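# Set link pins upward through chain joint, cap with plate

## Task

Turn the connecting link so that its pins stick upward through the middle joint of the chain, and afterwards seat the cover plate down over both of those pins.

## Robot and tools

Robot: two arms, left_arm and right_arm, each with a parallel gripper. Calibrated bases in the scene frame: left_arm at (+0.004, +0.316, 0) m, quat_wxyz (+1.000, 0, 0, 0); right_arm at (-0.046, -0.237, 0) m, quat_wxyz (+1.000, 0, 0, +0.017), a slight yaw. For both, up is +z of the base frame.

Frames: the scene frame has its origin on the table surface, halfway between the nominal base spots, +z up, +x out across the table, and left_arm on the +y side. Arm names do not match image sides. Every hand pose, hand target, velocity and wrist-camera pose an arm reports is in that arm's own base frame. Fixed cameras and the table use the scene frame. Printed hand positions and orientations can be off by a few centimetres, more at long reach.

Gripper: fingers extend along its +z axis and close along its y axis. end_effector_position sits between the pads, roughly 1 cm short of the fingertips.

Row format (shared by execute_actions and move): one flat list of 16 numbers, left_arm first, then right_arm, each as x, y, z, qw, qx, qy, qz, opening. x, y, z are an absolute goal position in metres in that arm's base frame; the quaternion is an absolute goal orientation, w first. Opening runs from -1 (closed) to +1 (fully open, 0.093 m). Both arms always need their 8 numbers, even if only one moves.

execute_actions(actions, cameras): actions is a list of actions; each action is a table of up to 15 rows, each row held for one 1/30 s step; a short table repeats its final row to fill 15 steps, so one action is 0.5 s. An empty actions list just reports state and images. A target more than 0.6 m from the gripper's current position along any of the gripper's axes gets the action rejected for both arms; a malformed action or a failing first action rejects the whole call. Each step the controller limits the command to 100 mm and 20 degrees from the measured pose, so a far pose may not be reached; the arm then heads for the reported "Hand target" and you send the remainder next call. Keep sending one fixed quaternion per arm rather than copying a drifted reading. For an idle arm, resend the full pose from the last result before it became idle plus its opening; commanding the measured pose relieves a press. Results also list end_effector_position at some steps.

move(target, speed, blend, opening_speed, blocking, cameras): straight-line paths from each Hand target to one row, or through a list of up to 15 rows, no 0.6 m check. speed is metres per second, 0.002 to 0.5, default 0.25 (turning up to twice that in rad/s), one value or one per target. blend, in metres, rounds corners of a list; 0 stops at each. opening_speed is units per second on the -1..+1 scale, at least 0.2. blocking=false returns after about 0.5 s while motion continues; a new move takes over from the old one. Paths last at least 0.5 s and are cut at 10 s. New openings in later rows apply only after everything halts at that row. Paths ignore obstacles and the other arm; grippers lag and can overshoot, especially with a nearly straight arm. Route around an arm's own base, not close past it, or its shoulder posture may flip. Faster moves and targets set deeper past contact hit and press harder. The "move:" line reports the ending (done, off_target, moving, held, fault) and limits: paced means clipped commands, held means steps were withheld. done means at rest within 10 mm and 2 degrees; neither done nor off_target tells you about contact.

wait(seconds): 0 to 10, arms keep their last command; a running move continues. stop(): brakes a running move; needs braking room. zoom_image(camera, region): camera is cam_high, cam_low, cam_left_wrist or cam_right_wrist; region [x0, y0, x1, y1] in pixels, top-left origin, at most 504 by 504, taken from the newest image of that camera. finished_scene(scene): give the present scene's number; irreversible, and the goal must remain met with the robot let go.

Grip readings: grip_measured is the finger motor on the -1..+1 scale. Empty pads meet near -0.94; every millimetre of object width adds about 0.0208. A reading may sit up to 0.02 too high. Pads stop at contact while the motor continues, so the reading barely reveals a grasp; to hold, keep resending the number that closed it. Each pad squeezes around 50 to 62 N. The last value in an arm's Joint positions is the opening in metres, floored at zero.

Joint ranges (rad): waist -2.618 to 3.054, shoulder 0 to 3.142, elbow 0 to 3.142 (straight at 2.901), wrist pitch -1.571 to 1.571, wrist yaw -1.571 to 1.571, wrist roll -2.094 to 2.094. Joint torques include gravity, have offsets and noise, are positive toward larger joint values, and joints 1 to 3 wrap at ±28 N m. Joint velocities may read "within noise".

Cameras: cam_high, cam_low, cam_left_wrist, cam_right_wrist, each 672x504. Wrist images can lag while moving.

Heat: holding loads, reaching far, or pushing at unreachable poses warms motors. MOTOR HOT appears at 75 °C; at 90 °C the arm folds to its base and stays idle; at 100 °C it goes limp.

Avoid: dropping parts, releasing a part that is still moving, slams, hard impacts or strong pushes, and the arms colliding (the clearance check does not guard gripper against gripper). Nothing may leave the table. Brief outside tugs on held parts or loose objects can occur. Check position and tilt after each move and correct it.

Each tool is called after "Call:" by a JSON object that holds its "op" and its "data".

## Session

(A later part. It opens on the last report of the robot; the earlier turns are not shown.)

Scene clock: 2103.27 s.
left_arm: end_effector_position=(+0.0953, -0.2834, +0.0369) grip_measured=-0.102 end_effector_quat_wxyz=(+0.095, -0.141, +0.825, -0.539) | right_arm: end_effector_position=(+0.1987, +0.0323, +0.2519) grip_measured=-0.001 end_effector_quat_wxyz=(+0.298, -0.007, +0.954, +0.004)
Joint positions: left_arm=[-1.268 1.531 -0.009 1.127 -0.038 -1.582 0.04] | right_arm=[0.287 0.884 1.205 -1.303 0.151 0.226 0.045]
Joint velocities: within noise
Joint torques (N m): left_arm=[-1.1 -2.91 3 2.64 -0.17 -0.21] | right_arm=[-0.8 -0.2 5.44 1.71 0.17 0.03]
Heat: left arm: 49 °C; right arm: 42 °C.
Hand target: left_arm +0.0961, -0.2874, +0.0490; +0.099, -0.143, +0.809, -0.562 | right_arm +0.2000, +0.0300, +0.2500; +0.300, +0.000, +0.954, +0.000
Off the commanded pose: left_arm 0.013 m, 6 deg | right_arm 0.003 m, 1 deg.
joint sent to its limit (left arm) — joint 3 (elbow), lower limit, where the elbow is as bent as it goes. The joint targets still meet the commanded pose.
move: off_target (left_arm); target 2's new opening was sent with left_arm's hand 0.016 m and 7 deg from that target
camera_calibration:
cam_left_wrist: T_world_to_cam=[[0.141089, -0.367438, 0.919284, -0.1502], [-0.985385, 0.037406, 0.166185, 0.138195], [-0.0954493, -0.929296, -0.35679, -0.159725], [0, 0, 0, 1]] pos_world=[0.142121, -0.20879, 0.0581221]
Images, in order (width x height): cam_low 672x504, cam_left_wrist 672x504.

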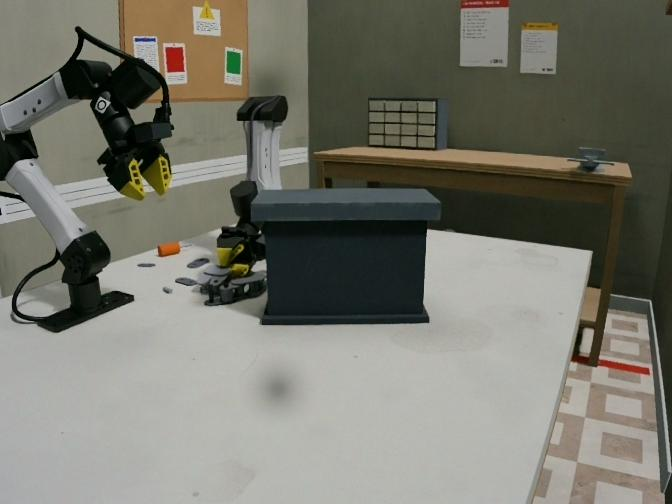

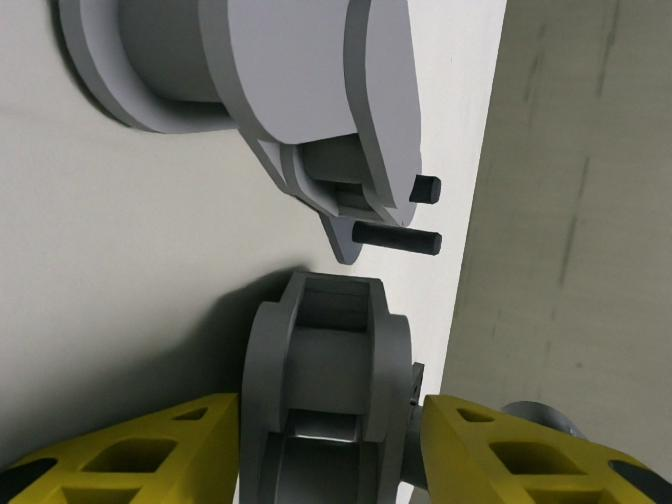

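Call:
{"op": "move", "data": {"target": [[0.085,-0.249,0.056,0.1021,-0.1405,0.7967,-0.5789,0.05,0.2,0.03,0.25,0.3,0,0.954,0,0]], "speed": 0.05, "opening_speed": 0.3, "cameras": ["cam_left_wrist","cam_low"]}}

Call:
{"op": "zoom_image", "data": {"camera": "cam_low", "region": [140, 200, 290, 320]}}

Scene clock: 2116.20 s.
left_arm: end_effector_position=(+0.0848, -0.2498, +0.0556) grip_measured=+0.048 end_effector_quat_wxyz=(+0.091, -0.145, +0.842, -0.512) | right_arm: end_effector_position=(+0.1987, +0.0323, +0.2519) grip_measured=-0.001 end_effector_quat_wxyz=(+0.298, -0.007, +0.954, +0.004)
Joint positions: left_arm=[-1.268 0.8 -0.009 0.331 -0.038 -1.585 0.047] | right_arm=[0.287 0.884 1.205 -1.303 0.151 0.226 0.045]
Joint velocities: within noise
Joint torques (N m): left_arm=[-0.55 -1.46 5.67 1.91 -0.12 -0.21] | right_arm=[-0.79 -0.38 5.42 1.67 0.16 0.11]
Heat: left arm: 48 °C; right arm: 42 °C.
Hand target: left_arm +0.0851, -0.2494, +0.0565; +0.092, -0.148, +0.839, -0.515 | right_arm +0.2000, +0.0300, +0.2500; +0.300, +0.000, +0.954, +0.000
Off the commanded pose: left_arm 0.001 m, 9 deg | right_arm 0.003 m, 1 deg.
joint sent to its limit (left arm) — joint 3 (elbow), lower limit, where the elbow is as bent as it goes. The joint targets are off in orientation, not in position.
move: off_target (left_arm)
camera_calibration:
cam_left_wrist: T_world_to_cam=[[0.161737, -0.422004, 0.892051, -0.167444], [-0.981526, 0.024836, 0.189709, 0.118773], [-0.102213, -0.906254, -0.410191, -0.113532], [0, 0, 0, 1]] pos_world=[0.132057, -0.176501, 0.0802666]
Images, in order (width x height): cam_low 672x504, cam_left_wrist 672x504.

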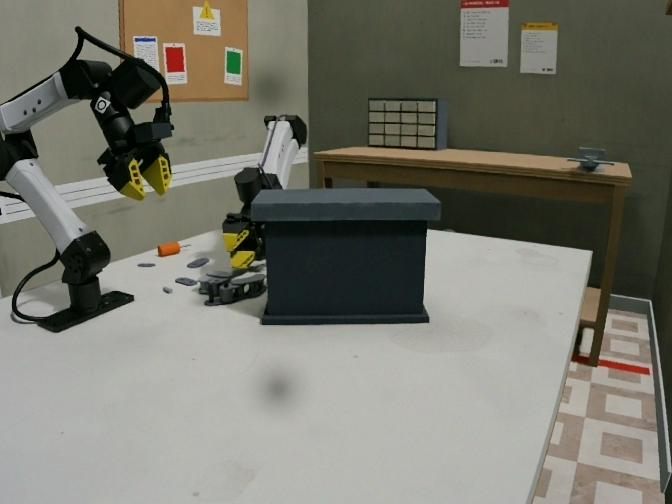

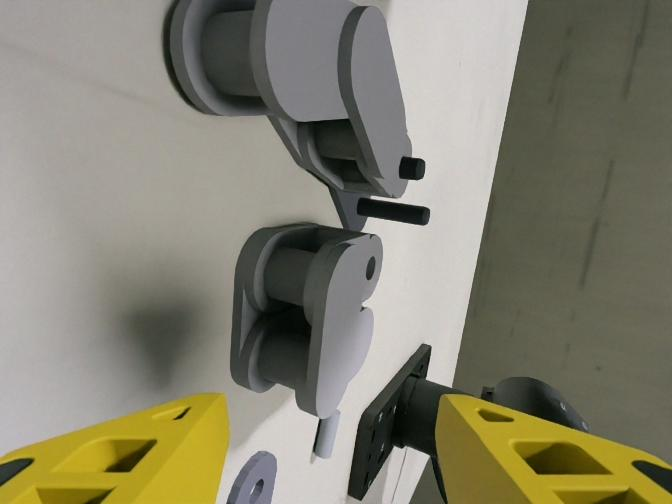

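Scaled by 3.360 from the camera's 672x504 image, which has a finer 960x720 frame.

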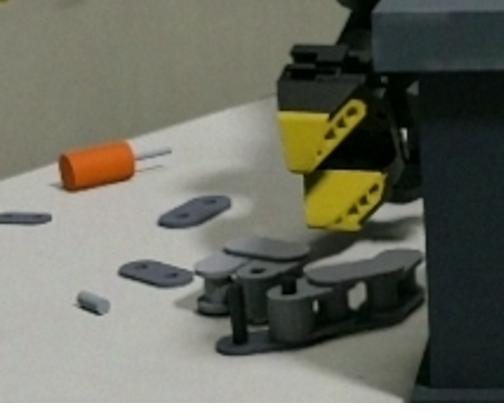

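Call:
{"op": "move", "data": {"target": [[0.090,-0.245,0.12,0.0802,-0.1540,0.8736,-0.4546,0.05,0.2,0.03,0.25,0.3,0,0.954,0,0],[0.10,-0.15,0.27,0.2,0.60,0.75,-0.15,0.05,0.17,0.18,0.24,0.15,-0.45,0.87,0.05,0]], "speed": [0.1,0.25], "blend": [0.02,0]}}

Scene clock: 2125.17 s.
left_arm: end_effector_position=(+0.0950, -0.1505, +0.2625) grip_measured=+0.048 end_effector_quat_wxyz=(+0.189, +0.605, +0.757, -0.159) | right_arm: end_effector_position=(+0.1737, +0.1788, +0.2380) grip_measured=-0.001 end_effector_quat_wxyz=(+0.159, -0.446, +0.880, +0.048)
Joint positions: left_arm=[-0.736 0.973 1.352 -1.537 0.288 0.551 0.048] | right_arm=[0.811 1.261 1.438 -1.415 0.016 -0.13 0.045]
Joint velocities: within noise
Joint torques (N m): left_arm=[0.69 0.24 7.6 1.09 0.06 -0.11] | right_arm=[0.31 -2.36 8.16 0.91 -0.13 -0.08]
Heat: left arm: 46 °C; right arm: 42 °C.
Hand target: left_arm +0.0998, -0.1499, +0.2698; +0.201, +0.604, +0.756, -0.151 | right_arm +0.1701, +0.1800, +0.2399; +0.151, -0.453, +0.877, +0.050
Off the commanded pose: left_arm 0.009 m, 2 deg | right_arm 0.004 m, 1 deg.
move: done
camera_calibration:
cam_left_wrist: T_world_to_cam=[[-0.973604, -0.226747, 0.0260787, 0.0527615], [-0.228152, 0.970059, -0.0832556, 0.229391], [-0.00641998, -0.0870079, -0.996187, 0.330392], [0, 0, 0, 1]] pos_world=[0.105826, -0.181812, 0.346854]
cam_right_wrist: T_world_to_cam=[[0.794041, -0.603865, 0.0696166, -0.0465046], [-0.607593, -0.78504, 0.120596, 0.254468], [-0.0181715, -0.138056, -0.990258, 0.344881], [0, 0, 0, 1]] pos_world=[0.197806, 0.219298, 0.314071]

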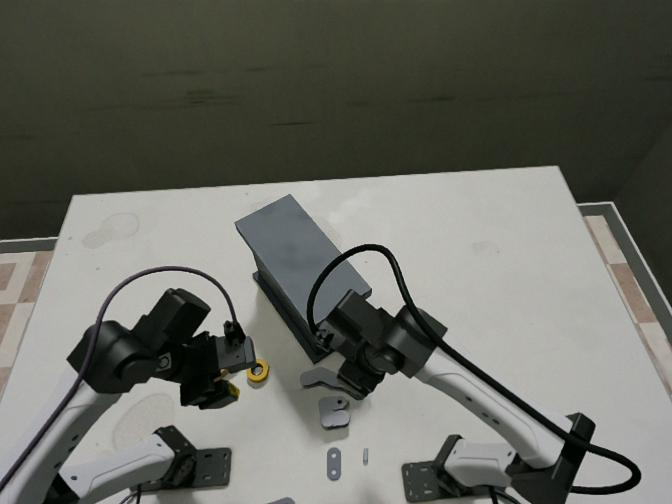

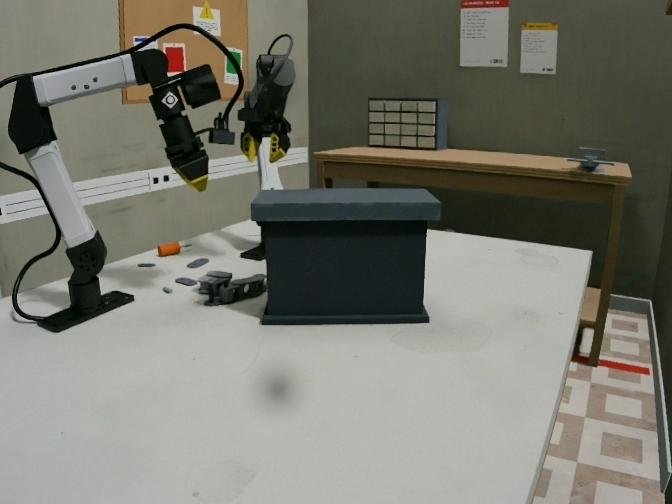

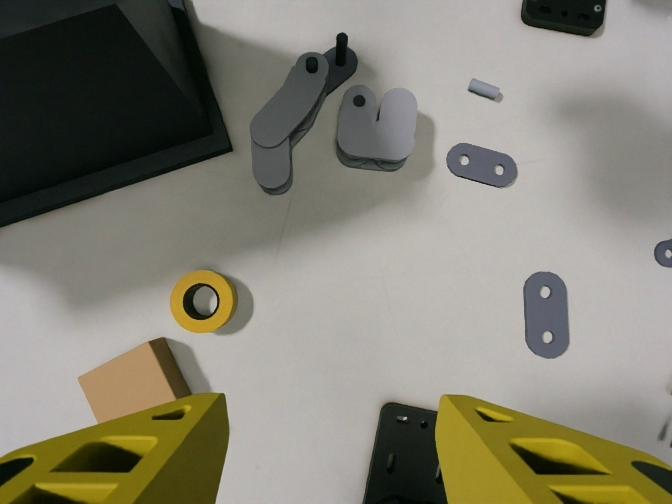

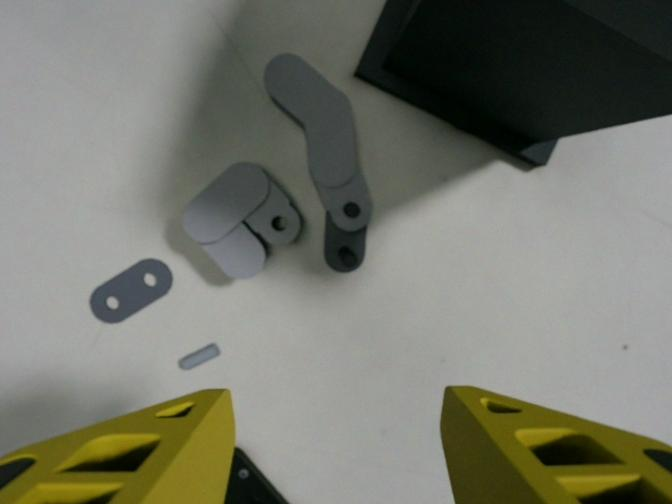

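Call:
{"op": "move", "data": {"target": [[0.0924,-0.3128,0.12,0,0.6293,0.7771,0,0.5,0.2,0.03,0.25,0.3,0,0.954,0,0]], "speed": 0.2, "cameras": ["cam_left_wrist","cam_high"]}}

Scene clock: 2185.77 s.
left_arm: end_effector_position=(+0.0894, -0.3043, +0.1150) grip_measured=+0.498 end_effector_quat_wxyz=(-0.014, +0.630, +0.776, +0.000) | right_arm: end_effector_position=(+0.1985, +0.0325, +0.2513) grip_measured=-0.001 end_effector_quat_wxyz=(+0.297, -0.009, +0.955, +0.003)
Joint positions: left_arm=[-1.277 1.766 1.465 -1.294 0.016 0.087 0.069] | right_arm=[0.289 0.885 1.204 -1.304 0.151 0.225 0.045]
Joint velocities: within noise
Joint torques (N m): left_arm=[-0.91 -7.23 8.2 0.33 -0.13 -0.28] | right_arm=[-0.87 -0.43 5.37 1.7 0.2 0.09]
Heat: left arm: 40 °C; right arm: 45 °C.
Hand target: left_arm +0.0922, -0.3127, +0.1201; +0.000, +0.629, +0.777, +0.000 | right_arm +0.2000, +0.0300, +0.2500; +0.300, +0.000, +0.954, +0.000
Off the commanded pose: left_arm 0.010 m, 2 deg | right_arm 0.003 m, 1 deg.
move: done
camera_calibration:
cam_left_wrist: T_world_to_cam=[[-0.975106, -0.220137, 0.0266114, 0.0183616], [-0.188456, 0.885992, 0.423677, 0.277598], [-0.116844, 0.408115, -0.905422, 0.320162], [0, 0, 0, 1]] pos_world=[0.107629, -0.372571, 0.171781]
Images, in order (width x height): cam_high 672x504, cam_left_wrist 672x504.

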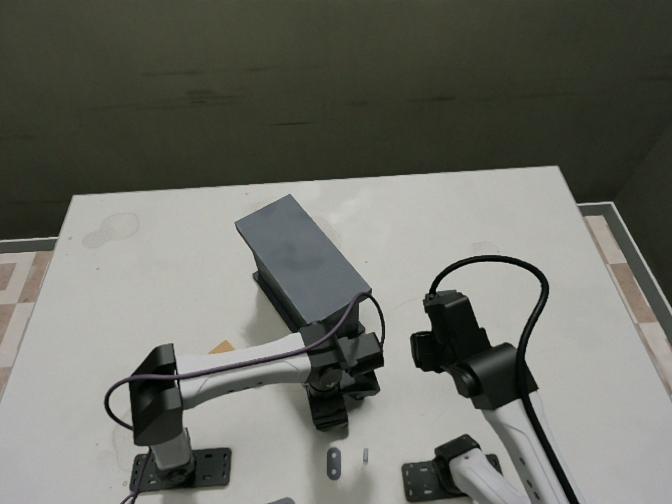

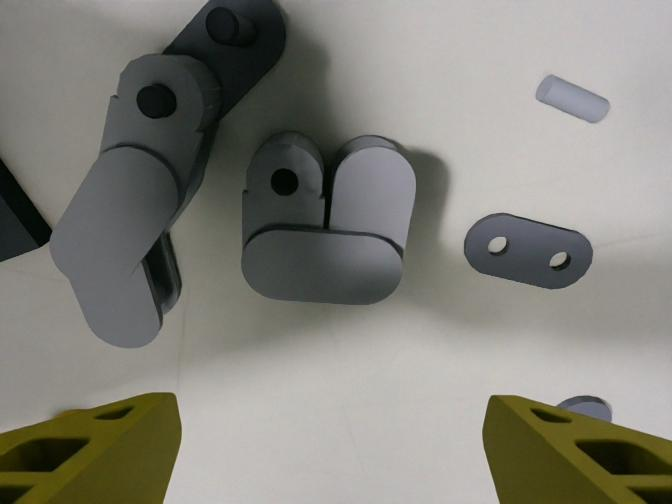

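Call:
{"op": "move", "data": {"target": [[0.0965,-0.3235,0.06,0,0.6293,0.7771,0,0.58,0.2,0.03,0.25,0.3,0,0.954,0,0]], "speed": 0.1, "cameras": ["cam_left_wrist"]}}

Scene clock: 2201.27 s.
left_arm: end_effector_position=(+0.0951, -0.3228, +0.0653) grip_measured=+0.578 end_effector_quat_wxyz=(-0.003, +0.630, +0.777, -0.007) | right_arm: end_effector_position=(+0.1987, +0.0326, +0.2514) grip_measured=-0.001 end_effector_quat_wxyz=(+0.297, -0.008, +0.955, +0.003)
Joint positions: left_arm=[-1.277 1.843 1.362 -1.087 0.015 0.087 0.073] | right_arm=[0.289 0.885 1.204 -1.303 0.151 0.226 0.045]
Joint velocities: within noise
Joint torques (N m): left_arm=[-0.61 -7.82 4.86 0.56 -0.13 -0.24] | right_arm=[-1.06 -0.42 5.67 1.67 0.19 0.06]
Heat: left arm: 41 °C; right arm: 44 °C.
Hand target: left_arm +0.0964, -0.3235, +0.0602; +0.000, +0.629, +0.777, +0.000 | right_arm +0.2000, +0.0300, +0.2500; +0.300, +0.000, +0.954, +0.000
Off the commanded pose: left_arm 0.006 m, 1 deg | right_arm 0.003 m, 1 deg.
move: done
camera_calibration:
cam_left_wrist: T_world_to_cam=[[-0.975151, -0.220242, 0.0239467, 0.0213526], [-0.192575, 0.896124, 0.399845, 0.321338], [-0.109522, 0.385298, -0.91627, 0.276018], [0, 0, 0, 1]] pos_world=[0.112933, -0.389605, 0.12391]
Images, in order (width x height): cam_left_wrist 672x504.

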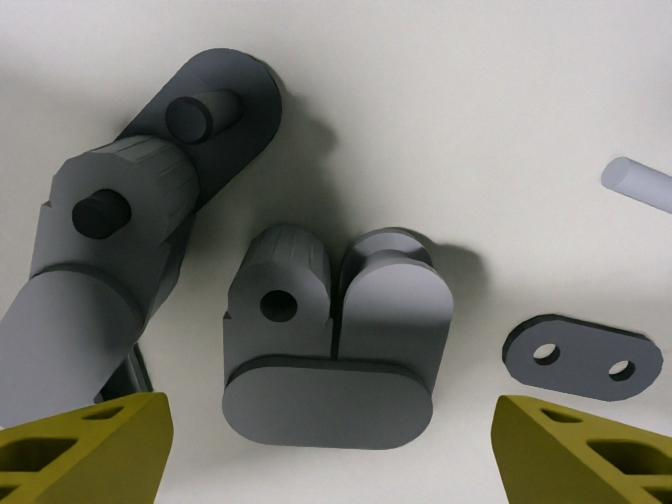

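Call:
{"op": "move", "data": {"target": [[0.0960,-0.3235,0.017,0,0.6293,0.7771,0,0.58,0.2,0.03,0.25,0.3,0,0.954,0,0],[0.0960,-0.3235,0.017,0,0.6293,0.7771,0,-0.3,0.2,0.03,0.25,0.3,0,0.954,0,0]], "speed": 0.07, "opening_speed": 1, "cameras": ["cam_left_wrist"]}}

Scene clock: 2218.30 s.
left_arm: end_effector_position=(+0.0953, -0.3248, +0.0247) grip_measured=+0.150 end_effector_quat_wxyz=(+0.001, +0.631, +0.776, -0.009) | right_arm: end_effector_position=(+0.1987, +0.0326, +0.2514) grip_measured=-0.001 end_effector_quat_wxyz=(+0.297, -0.008, +0.955, +0.003)
Joint positions: left_arm=[-1.279 1.89 1.255 -0.924 0.013 0.087 0.052] | right_arm=[0.289 0.885 1.204 -1.303 0.151 0.226 0.045]
Joint velocities: within noise
Joint torques (N m): left_arm=[-0.51 -7.34 4.49 0.53 -0.11 -0.26] | right_arm=[-1.01 -0.28 5.31 1.68 0.15 0.04]
Heat: left arm: 39 °C; right arm: 43 °C.
Hand target: left_arm +0.0960, -0.3234, +0.0171; +0.000, +0.629, +0.777, +0.000 | right_arm +0.2000, +0.0300, +0.2499; +0.300, +0.000, +0.954, +0.000
Off the commanded pose: left_arm 0.008 m, 1 deg | right_arm 0.003 m, 1 deg.
move: done
camera_calibration:
cam_left_wrist: T_world_to_cam=[[-0.975758, -0.217844, 0.0210042, 0.0229896], [-0.192448, 0.899769, 0.391637, 0.340796], [-0.104215, 0.378101, -0.91988, 0.236857], [0, 0, 0, 1]] pos_world=[0.112702, -0.391185, 0.0839292]
Images, in order (width x height): cam_left_wrist 672x504.

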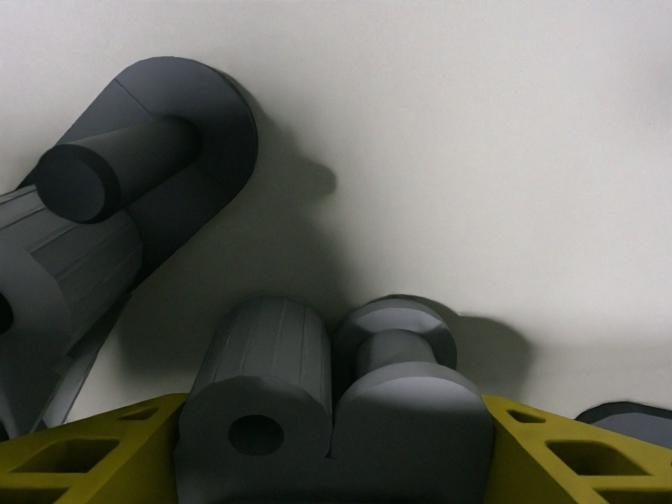

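Call:
{"op": "move", "data": {"target": [[0.0960,-0.3235,0.12,0,0.6293,0.7771,0,-0.35,0.2,0.03,0.25,0.3,0,0.954,0,0],[0.130,-0.38,0.125,0,-0.3420,0.9397,0,-0.35,0.2,0.03,0.25,0.3,0,0.954,0,0]], "speed": [0.08,0.15]}}

Scene clock: 2243.97 s.
left_arm: end_effector_position=(+0.1065, -0.3486, +0.1126) grip_measured=+0.150 end_effector_quat_wxyz=(-0.011, +0.145, +0.989, +0.008) | right_arm: end_effector_position=(+0.1987, +0.0326, +0.2514) grip_measured=-0.001 end_effector_quat_wxyz=(+0.297, -0.008, +0.955, +0.003)
Joint positions: left_arm=[-1.269 1.951 1.696 -1.339 0.012 -0.978 0.052] | right_arm=[0.289 0.885 1.204 -1.303 0.151 0.226 0.045]
Joint velocities: within noise
Joint torques (N m): left_arm=[-0.17 -9.96 5.42 0.27 -0.04 -0.15] | right_arm=[-0.8 -0.44 5.39 1.7 0.15 0.08]
Heat: left arm: 39 °C; right arm: 43 °C.
Hand target: left_arm +0.1065, -0.3484, +0.1126; -0.011, +0.145, +0.989, +0.008 | right_arm +0.2000, +0.0300, +0.2499; +0.300, +0.000, +0.954, +0.000
Off the commanded pose: left_arm 0.041 m, 57 deg | right_arm 0.003 m, 1 deg.
move: held (left_arm; a check stopped the path); path passed 1 of 2 targets; limits=held
pose unreachable (left arm): on one or more control steps of this call, first in action 0 (counted from 0), this arm could not follow its commanded pose, so it was not sent that pose on those steps. It may still have moved: this result reports where it is.
cause: moving toward the commanded pose would bring a part of the arm too close to another arm (this arm's wrist (the part past joint 4) and the right arm's fingers).
camera_calibration:
cam_left_wrist: T_world_to_cam=[[-0.272194, -0.962233, -0.00411907, -0.304683], [-0.87169, 0.244764, 0.424555, 0.170221], [-0.407513, 0.119152, -0.905393, 0.268263], [0, 0, 0, 1]] pos_world=[0.174768, -0.366804, 0.16936]
cam_right_wrist: T_world_to_cam=[[0.00732517, -0.999938, 0.00836089, 0.0290861], [-0.988094, -0.00852285, -0.153616, 0.272526], [0.153678, -0.00713607, -0.988095, 0.299477], [0, 0, 0, 1]] pos_world=[0.223045, 0.0335441, 0.337533]

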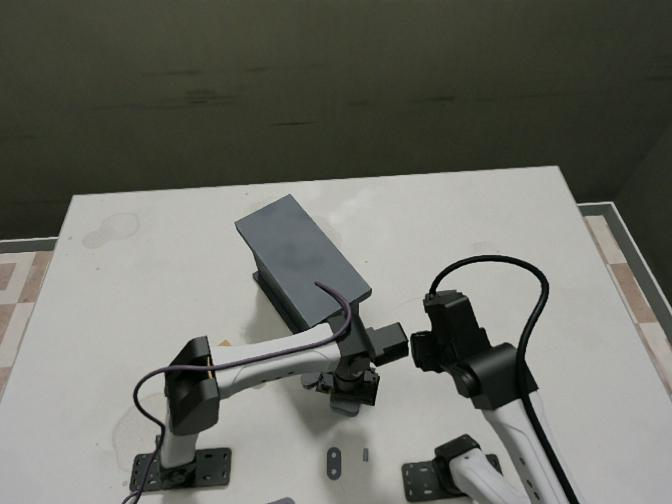

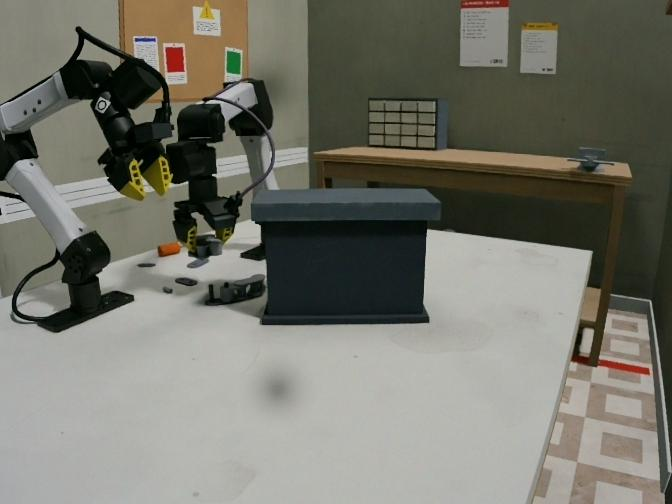

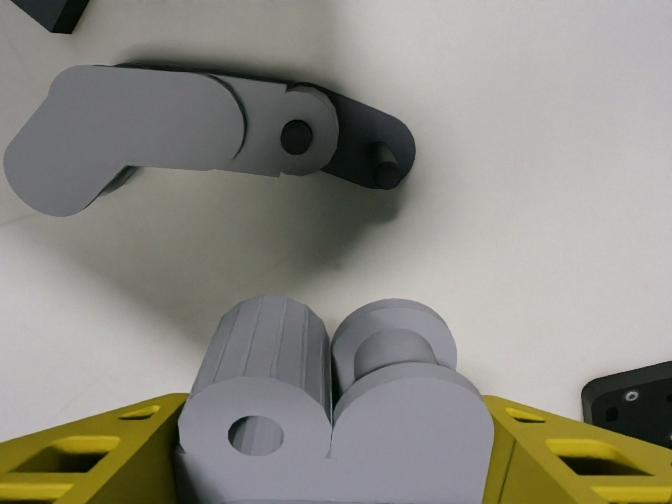

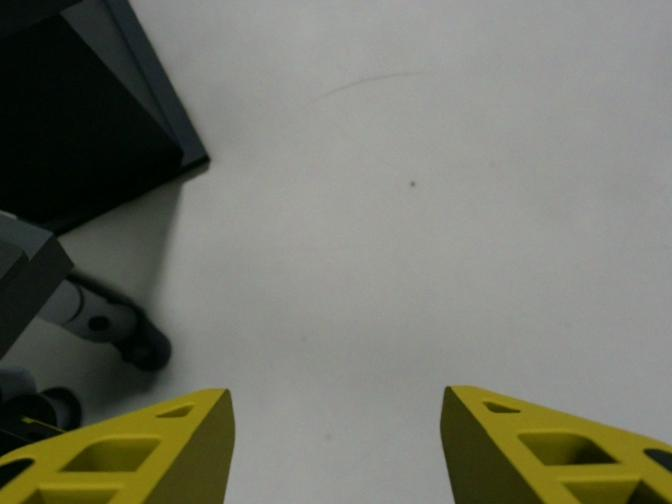

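Call:
{"op": "move", "data": {"target": [[0.1065,-0.3484,0.1126,-0.011,0.145,0.989,0.008,-0.35,0.2,-0.16,0.25,0.25,0.25,0.92,0,0]], "speed": 0.2, "cameras": []}}

Call:
{"op": "move", "data": {"target": [[0.130,-0.38,0.125,0,-0.3420,0.9397,0,-0.35,0.2,-0.16,0.25,0.25,0.25,0.92,0,0]], "speed": 0.15}}

Scene clock: 2251.27 s.
left_arm: end_effector_position=(+0.1065, -0.3486, +0.1126) grip_measured=+0.150 end_effector_quat_wxyz=(-0.011, +0.145, +0.989, +0.008) | right_arm: end_effector_position=(+0.2008, -0.1607, +0.2467) grip_measured=-0.001 end_effector_quat_wxyz=(+0.254, +0.255, +0.933, -0.004)
Joint positions: left_arm=[-1.269 1.951 1.696 -1.339 0.012 -0.978 0.052] | right_arm=[-0.848 1.187 1.363 -1.303 -0.266 -0.254 0.045]
Joint velocities: within noise
Joint torques (N m): left_arm=[-0.14 -9.96 5.45 0.28 -0.04 -0.16] | right_arm=[-0.85 -2.22 8.32 1.13 -0.29 -0.04]
Heat: left arm: 39 °C; right arm: 43 °C.
Hand target: left_arm +0.1065, -0.3484, +0.1127; -0.011, +0.145, +0.989, +0.008 | right_arm +0.2000, -0.1599, +0.2500; +0.254, +0.254, +0.933, +0.000
Off the commanded pose: left_arm 0.000 m, 0 deg | right_arm 0.003 m, 0 deg.
move: done
No camera images: "cameras" was empty.

Scene clock: 2255.27 s.
left_arm: end_effector_position=(+0.1228, -0.3741, +0.1149) grip_measured=+0.150 end_effector_quat_wxyz=(-0.005, -0.334, +0.942, +0.015) | right_arm: end_effector_position=(+0.2009, -0.1605, +0.2467) grip_measured=-0.001 end_effector_quat_wxyz=(+0.254, +0.255, +0.933, -0.003)
Joint positions: left_arm=[-1.249 2.082 1.895 -1.414 0.011 -1.93 0.052] | right_arm=[-0.848 1.187 1.363 -1.303 -0.267 -0.255 0.045]
Joint velocities: within noise
Joint torques (N m): left_arm=[0.65 -10.61 9.17 0.1 -0.15 -0.25] | right_arm=[-0.87 -1.8 8.47 1.09 -0.32 -0.07]
Heat: left arm: 39 °C; right arm: 43 °C.
Hand target: left_arm +0.1299, -0.3797, +0.1250; +0.000, -0.342, +0.940, -0.001 | right_arm +0.2000, -0.1599, +0.2500; +0.254, +0.254, +0.933, +0.000
Off the commanded pose: left_arm 0.014 m, 2 deg | right_arm 0.003 m, 0 deg.
move: off_target (left_arm)
camera_calibration:
cam_left_wrist: T_world_to_cam=[[0.640624, -0.767512, -0.0229554, -0.361875], [-0.696814, -0.593653, 0.402525, -0.142909], [-0.32257, -0.241871, -0.915121, 0.135634], [0, 0, 0, 1]] pos_world=[0.175996, -0.329776, 0.173339]
cam_right_wrist: T_world_to_cam=[[-0.486013, -0.866743, -0.112022, -0.0138194], [-0.868502, 0.49329, -0.0486752, 0.302965], [0.097448, 0.0736341, -0.992513, 0.3185], [0, 0, 0, 1]] pos_world=[0.225372, -0.18488, 0.329314]

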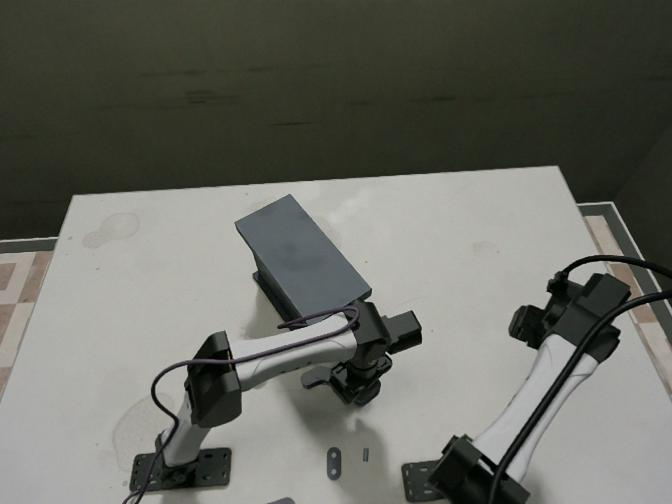

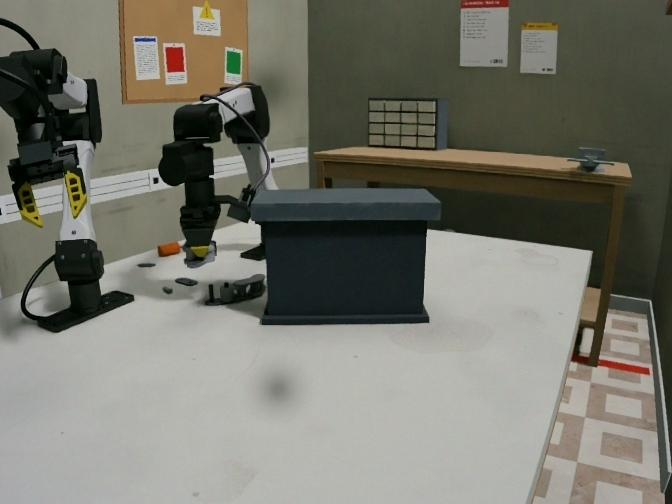

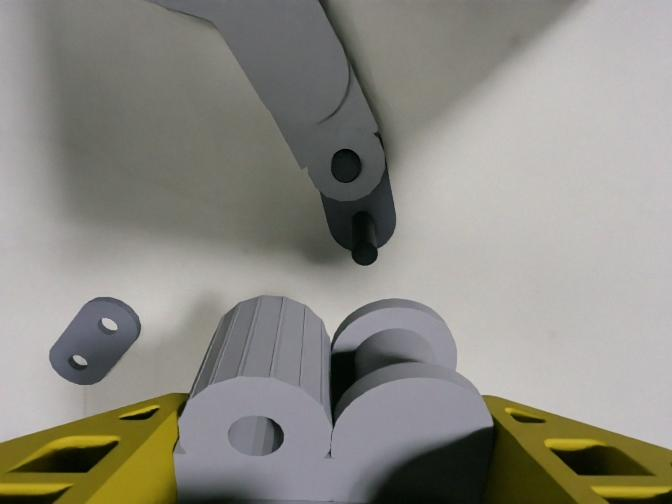

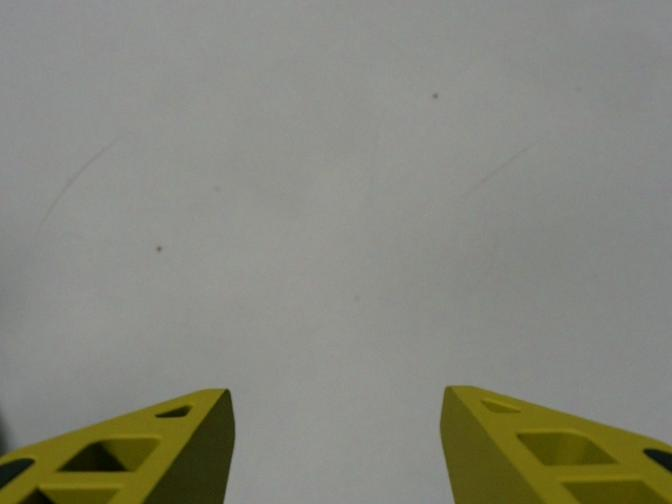

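Call:
{"op": "move", "data": {"target": [[0.1425,-0.398,0.10,0,-0.3420,0.9397,0,-0.35,0.2,-0.16,0.25,0.25,0.25,0.92,0,0]], "speed": 0.08, "cameras": ["cam_left_wrist","cam_low"]}}

Call:
{"op": "zoom_image", "data": {"camera": "cam_left_wrist", "region": [150, 200, 450, 480]}}

Scene clock: 2274.23 s.
left_arm: end_effector_position=(+0.1338, -0.3872, +0.0893) grip_measured=+0.150 end_effector_quat_wxyz=(-0.004, -0.341, +0.940, +0.026) | right_arm: end_effector_position=(+0.2009, -0.1605, +0.2467) grip_measured=-0.001 end_effector_quat_wxyz=(+0.254, +0.254, +0.933, -0.004)
Joint positions: left_arm=[-1.234 2.175 1.937 -1.385 0.01 -1.931 0.052] | right_arm=[-0.848 1.187 1.363 -1.303 -0.267 -0.255 0.045]
Joint velocities: within noise
Joint torques (N m): left_arm=[0.57 -11.67 9.06 0.24 -0.14 -0.11] | right_arm=[-0.83 -2.07 8.43 1.13 -0.28 -0.09]
Heat: left arm: 41 °C; right arm: 43 °C.
Hand target: left_arm +0.1423, -0.3975, +0.1002; +0.000, -0.342, +0.940, +0.000 | right_arm +0.2000, -0.1599, +0.2500; +0.254, +0.254, +0.933, +0.000
Off the commanded pose: left_arm 0.018 m, 3 deg | right_arm 0.003 m, 0 deg.
move: off_target (left_arm)
camera_calibration:
cam_left_wrist: T_world_to_cam=[[0.652308, -0.756727, -0.0431152, -0.375147], [-0.685001, -0.612918, 0.393834, -0.140974], [-0.324451, -0.227367, -0.91817, 0.1187], [0, 0, 0, 1]] pos_world=[0.186656, -0.343301, 0.148332]
Images, in order (width x height): cam_low 672x504, cam_left_wrist 672x504.

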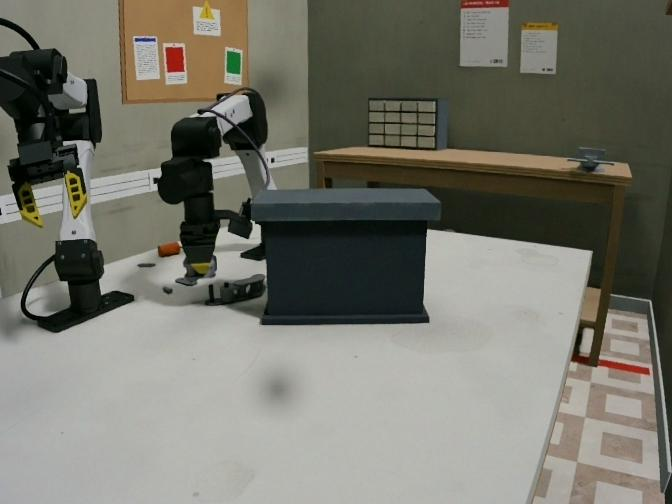

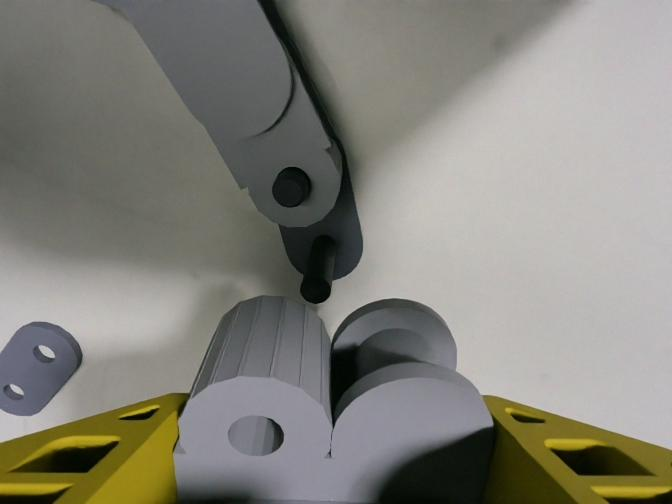

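Scaled by 1.680 from the camera's 672x504 image, which has a finer 960x720 frame.

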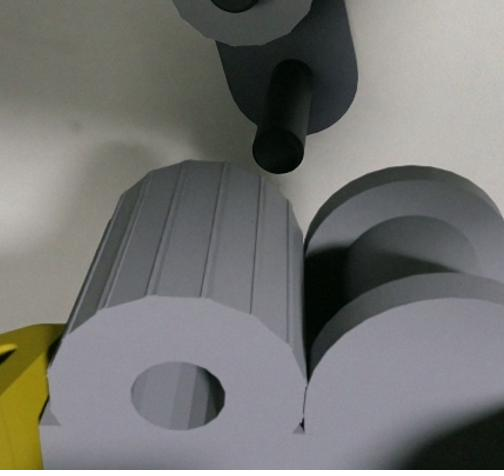

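Call:
{"op": "move", "data": {"target": [[0.144,-0.4035,0.088,0.0039,-0.3420,0.9397,-0.0259,-0.35,0.2,-0.16,0.25,0.25,0.25,0.92,0,0]], "speed": 0.05, "cameras": ["cam_left_wrist","cam_low"]}}

Call:
{"op": "zoom_image", "data": {"camera": "cam_left_wrist", "region": [150, 200, 450, 480]}}

Call:
{"op": "zoom_image", "data": {"camera": "cam_low", "region": [160, 220, 290, 320]}}

Scene clock: 2295.83 s.
left_arm: end_effector_position=(+0.1394, -0.4001, +0.0761) grip_measured=+0.150 end_effector_quat_wxyz=(-0.002, -0.341, +0.940, -0.003) | right_arm: end_effector_position=(+0.2009, -0.1605, +0.2467) grip_measured=-0.001 end_effector_quat_wxyz=(+0.254, +0.254, +0.933, -0.004)
Joint positions: left_arm=[-1.234 2.175 1.887 -1.275 0.003 -1.931 0.052] | right_arm=[-0.848 1.187 1.363 -1.303 -0.267 -0.255 0.045]
Joint velocities: within noise
Joint torques (N m): left_arm=[0.12 -14.78 5.41 0.42 -0.17 -0.16] | right_arm=[-0.9 -1.89 8.75 1.09 -0.22 -0.12]
Heat: left arm: 45 °C; right arm: 43 °C.
Hand target: left_arm +0.1439, -0.4033, +0.0879; +0.004, -0.342, +0.939, -0.025 | right_arm +0.2000, -0.1599, +0.2500; +0.254, +0.254, +0.933, +0.000
Off the commanded pose: left_arm 0.013 m, 3 deg | right_arm 0.003 m, 0 deg.
move: off_target (left_arm)
camera_calibration:
cam_left_wrist: T_world_to_cam=[[0.65257, -0.757596, 0.0141324, -0.393877], [-0.695235, -0.591228, 0.408775, -0.13091], [-0.301331, -0.27658, -0.912526, 0.0821934], [0, 0, 0, 1]] pos_world=[0.190787, -0.353065, 0.134083]
Images, in order (width x height): cam_low 672x504, cam_left_wrist 672x504.

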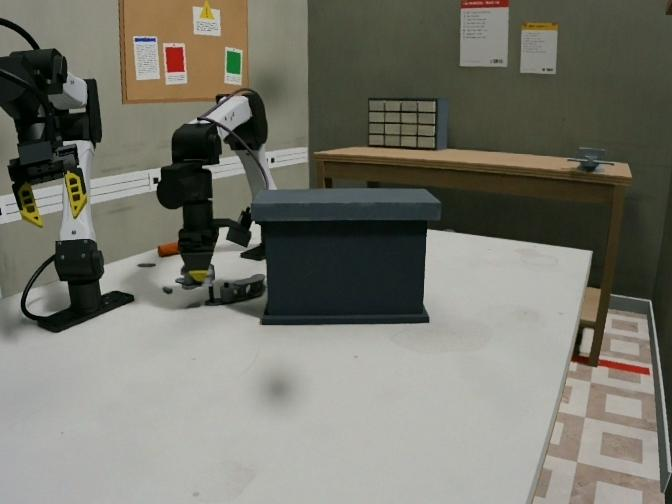

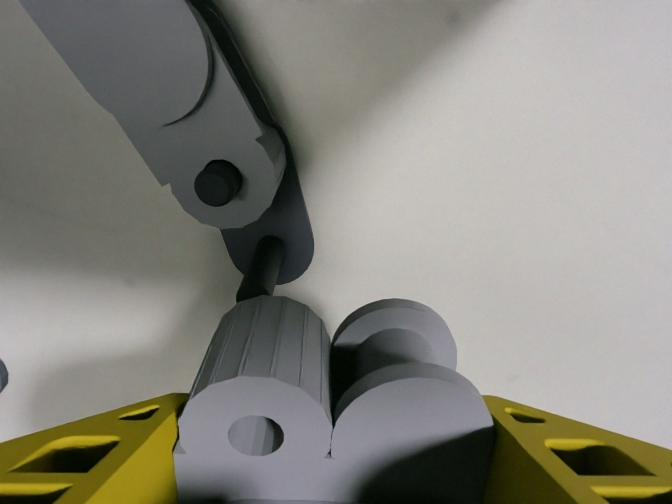

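Scaled by 1.680 from the camera's 672x504 image, which has a finer 960x720 frame.

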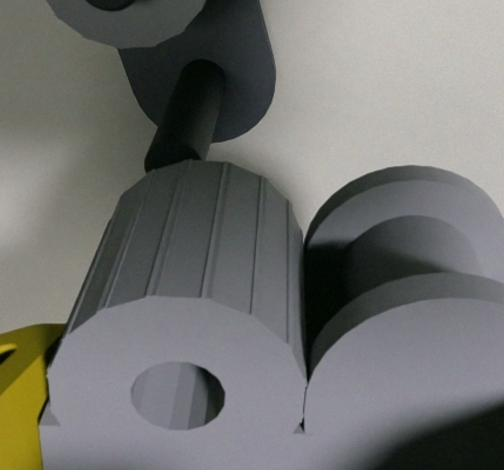

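Scaled by 3.877 from the camera's 672x504 image, which has a finer 960x720 frame.

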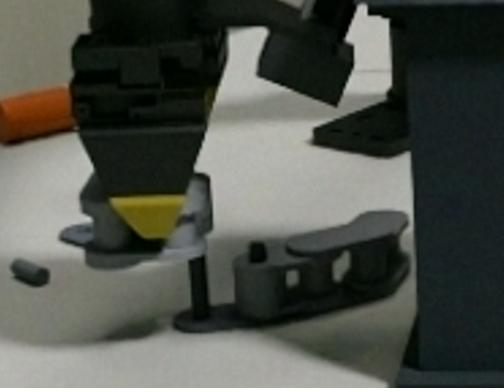

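Call:
{"op": "move", "data": {"target": [[0.141,-0.3960,0.088,0.0039,-0.3420,0.9397,-0.0220,-0.35,0.2,-0.16,0.25,0.25,0.25,0.92,0,0]], "speed": 0.03, "cameras": ["cam_left_wrist"]}}

Call:
{"op": "zoom_image", "data": {"camera": "cam_left_wrist", "region": [150, 200, 450, 480]}}

Scene clock: 2319.13 s.
left_arm: end_effector_position=(+0.1365, -0.3918, +0.0650) grip_measured=+0.150 end_effector_quat_wxyz=(-0.001, -0.341, +0.940, +0.013) | right_arm: end_effector_position=(+0.2009, -0.1605, +0.2467) grip_measured=-0.001 end_effector_quat_wxyz=(+0.254, +0.254, +0.933, -0.004)
Joint positions: left_arm=[-1.234 2.175 1.842 -1.263 0.003 -1.931 0.052] | right_arm=[-0.848 1.187 1.363 -1.303 -0.267 -0.255 0.045]
Joint velocities: within noise
Joint torques (N m): left_arm=[0.05 -17.59 5.35 0.3 -0.17 -0.17] | right_arm=[-0.77 -2.21 8.31 1.07 -0.32 -0.09]
Heat: left arm: 54 °C; right arm: 44 °C.
Hand target: left_arm +0.1408, -0.3956, +0.0877; +0.004, -0.342, +0.939, -0.022 | right_arm +0.2000, -0.1599, +0.2500; +0.254, +0.254, +0.933, +0.000
Off the commanded pose: left_arm 0.024 m, 4 deg | right_arm 0.003 m, 0 deg.
move: off_target (left_arm)
camera_calibration:
cam_left_wrist: T_world_to_cam=[[0.652556, -0.757566, -0.0162605, -0.383614], [-0.691014, -0.603761, 0.397457, -0.128174], [-0.310917, -0.248127, -0.917477, 0.0862306], [0, 0, 0, 1]] pos_world=[0.188571, -0.346604, 0.123821]
Images, in order (width x height): cam_left_wrist 672x504.

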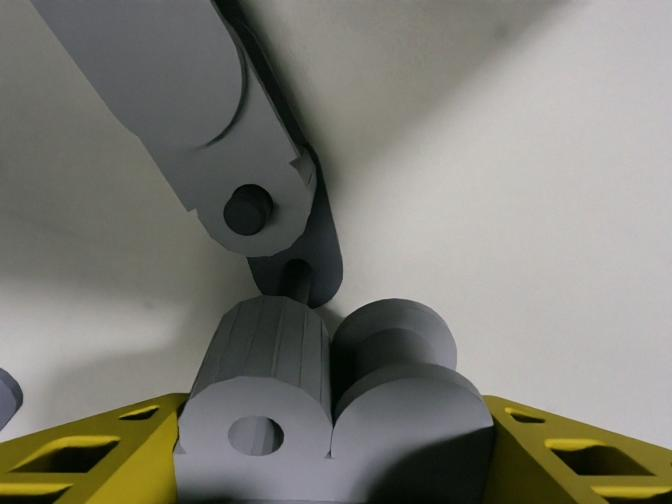

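Scaled by 1.680 from the camera's 672x504 image, which has a finer 960x720 frame.

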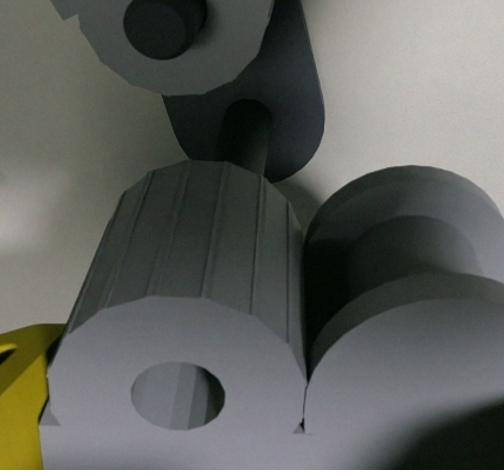

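Call:
{"op": "move", "data": {"target": [[0.1425,-0.3970,0.079,0.0039,-0.3420,0.9397,-0.0270,-0.35,0.2,-0.16,0.25,0.25,0.25,0.92,0,0]], "speed": 0.03, "cameras": ["cam_left_wrist"]}}

Call:
{"op": "zoom_image", "data": {"camera": "cam_left_wrist", "region": [150, 200, 450, 480]}}

Scene clock: 2337.40 s.
left_arm: end_effector_position=(+0.1375, -0.3951, +0.0575) grip_measured=+0.150 end_effector_quat_wxyz=(-0.001, -0.341, +0.940, +0.004) | right_arm: end_effector_position=(+0.2010, -0.1605, +0.2468) grip_measured=-0.001 end_effector_quat_wxyz=(+0.254, +0.254, +0.933, -0.003)
Joint positions: left_arm=[-1.235 2.175 1.813 -1.217 0.003 -1.931 0.052] | right_arm=[-0.848 1.187 1.363 -1.303 -0.268 -0.255 0.045]
Joint velocities: within noise
Joint torques (N m): left_arm=[0.34 -17.69 4.64 0.36 -0.17 -0.14] | right_arm=[-0.88 -2.03 8.47 1.13 -0.27 -0.06]
Heat: left arm: 63 °C; right arm: 44 °C.
Hand target: left_arm +0.1423, -0.3967, +0.0786; +0.004, -0.342, +0.939, -0.026 | right_arm +0.2000, -0.1599, +0.2500; +0.254, +0.254, +0.933, +0.000
Off the commanded pose: left_arm 0.022 m, 4 deg | right_arm 0.003 m, 0 deg.
move: off_target (left_arm)
camera_calibration:
cam_left_wrist: T_world_to_cam=[[0.652314, -0.757949, 0.0000707089, -0.387951], [-0.693563, -0.596864, 0.403391, -0.1238], [-0.305708, -0.263187, -0.915028, 0.0720835], [0, 0, 0, 1]] pos_world=[0.189239, -0.348968, 0.115926]
Images, in order (width x height): cam_left_wrist 672x504.

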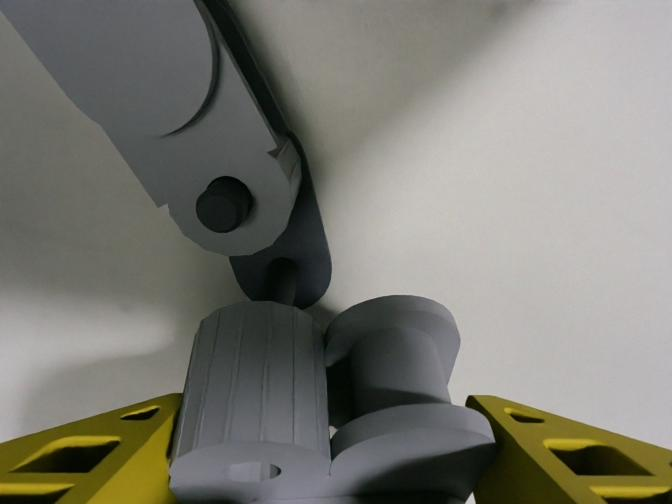

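Scaled by 1.680 from the camera's 672x504 image, which has a finer 960x720 frame.

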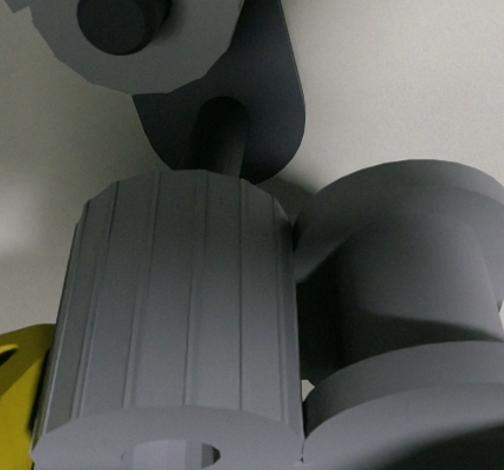

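Call:
{"op": "move", "data": {"target": [[0.142,-0.3990,0.10,0.0039,-0.3420,0.9397,-0.0200,-0.35,0.2,-0.16,0.25,0.25,0.25,0.92,0,0]], "speed": 0.06, "cameras": ["cam_left_wrist","cam_low"]}}

Call:
{"op": "zoom_image", "data": {"camera": "cam_low", "region": [160, 220, 290, 320]}}

Scene clock: 2348.90 s.
left_arm: end_effector_position=(+0.1358, -0.3902, +0.0712) grip_measured=+0.150 end_effector_quat_wxyz=(-0.001, -0.341, +0.940, +0.017) | right_arm: end_effector_position=(+0.2010, -0.1605, +0.2468) grip_measured=-0.001 end_effector_quat_wxyz=(+0.254, +0.254, +0.933, -0.003)
Joint positions: left_arm=[-1.235 2.175 1.866 -1.297 0.003 -1.931 0.052] | right_arm=[-0.848 1.187 1.363 -1.303 -0.268 -0.255 0.045]
Joint velocities: within noise
Joint torques (N m): left_arm=[0.06 -16.12 9.05 0.02 -0.17 -0.17] | right_arm=[-1.05 -2.03 8.28 1.1 -0.3 -0.08]
Heat: left arm: 67 °C; right arm: 44 °C.
Hand target: left_arm +0.1416, -0.3980, +0.0996; +0.004, -0.342, +0.939, -0.020 | right_arm +0.2000, -0.1599, +0.2500; +0.254, +0.254, +0.933, +0.000
Off the commanded pose: left_arm 0.031 m, 4 deg | right_arm 0.003 m, 0 deg.
move: off_target (left_arm)
camera_calibration:
cam_left_wrist: T_world_to_cam=[[0.652205, -0.757637, -0.0247794, -0.381228], [-0.690049, -0.606919, 0.394312, -0.131326], [-0.313785, -0.240074, -0.918642, 0.0957064], [0, 0, 0, 1]] pos_world=[0.188049, -0.34556, 0.130257]
Images, in order (width x height): cam_low 672x504, cam_left_wrist 672x504.

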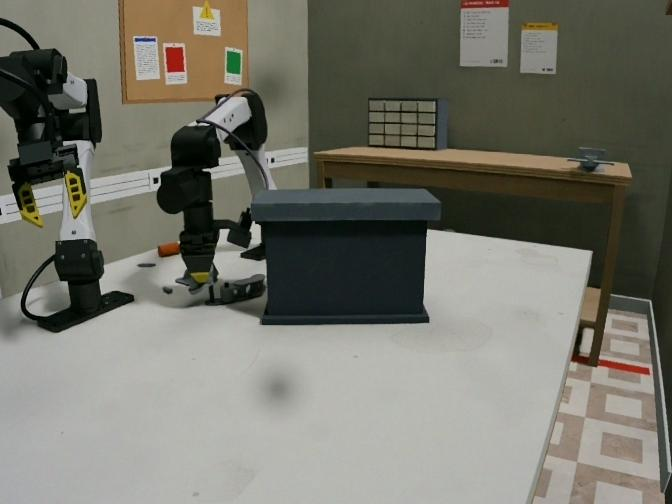

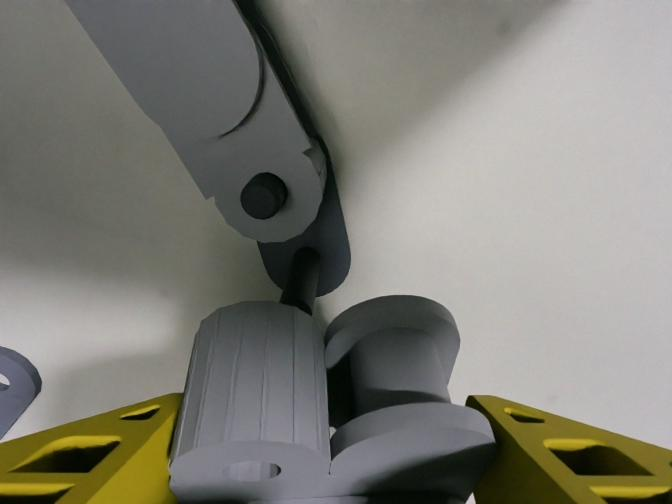

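Scaled by 3.877 from the camera's 672x504 image, which has a finer 960x720 frame.

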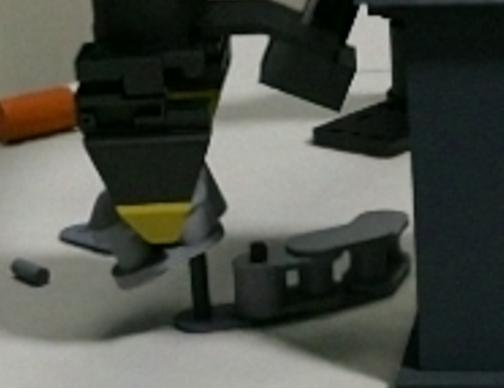

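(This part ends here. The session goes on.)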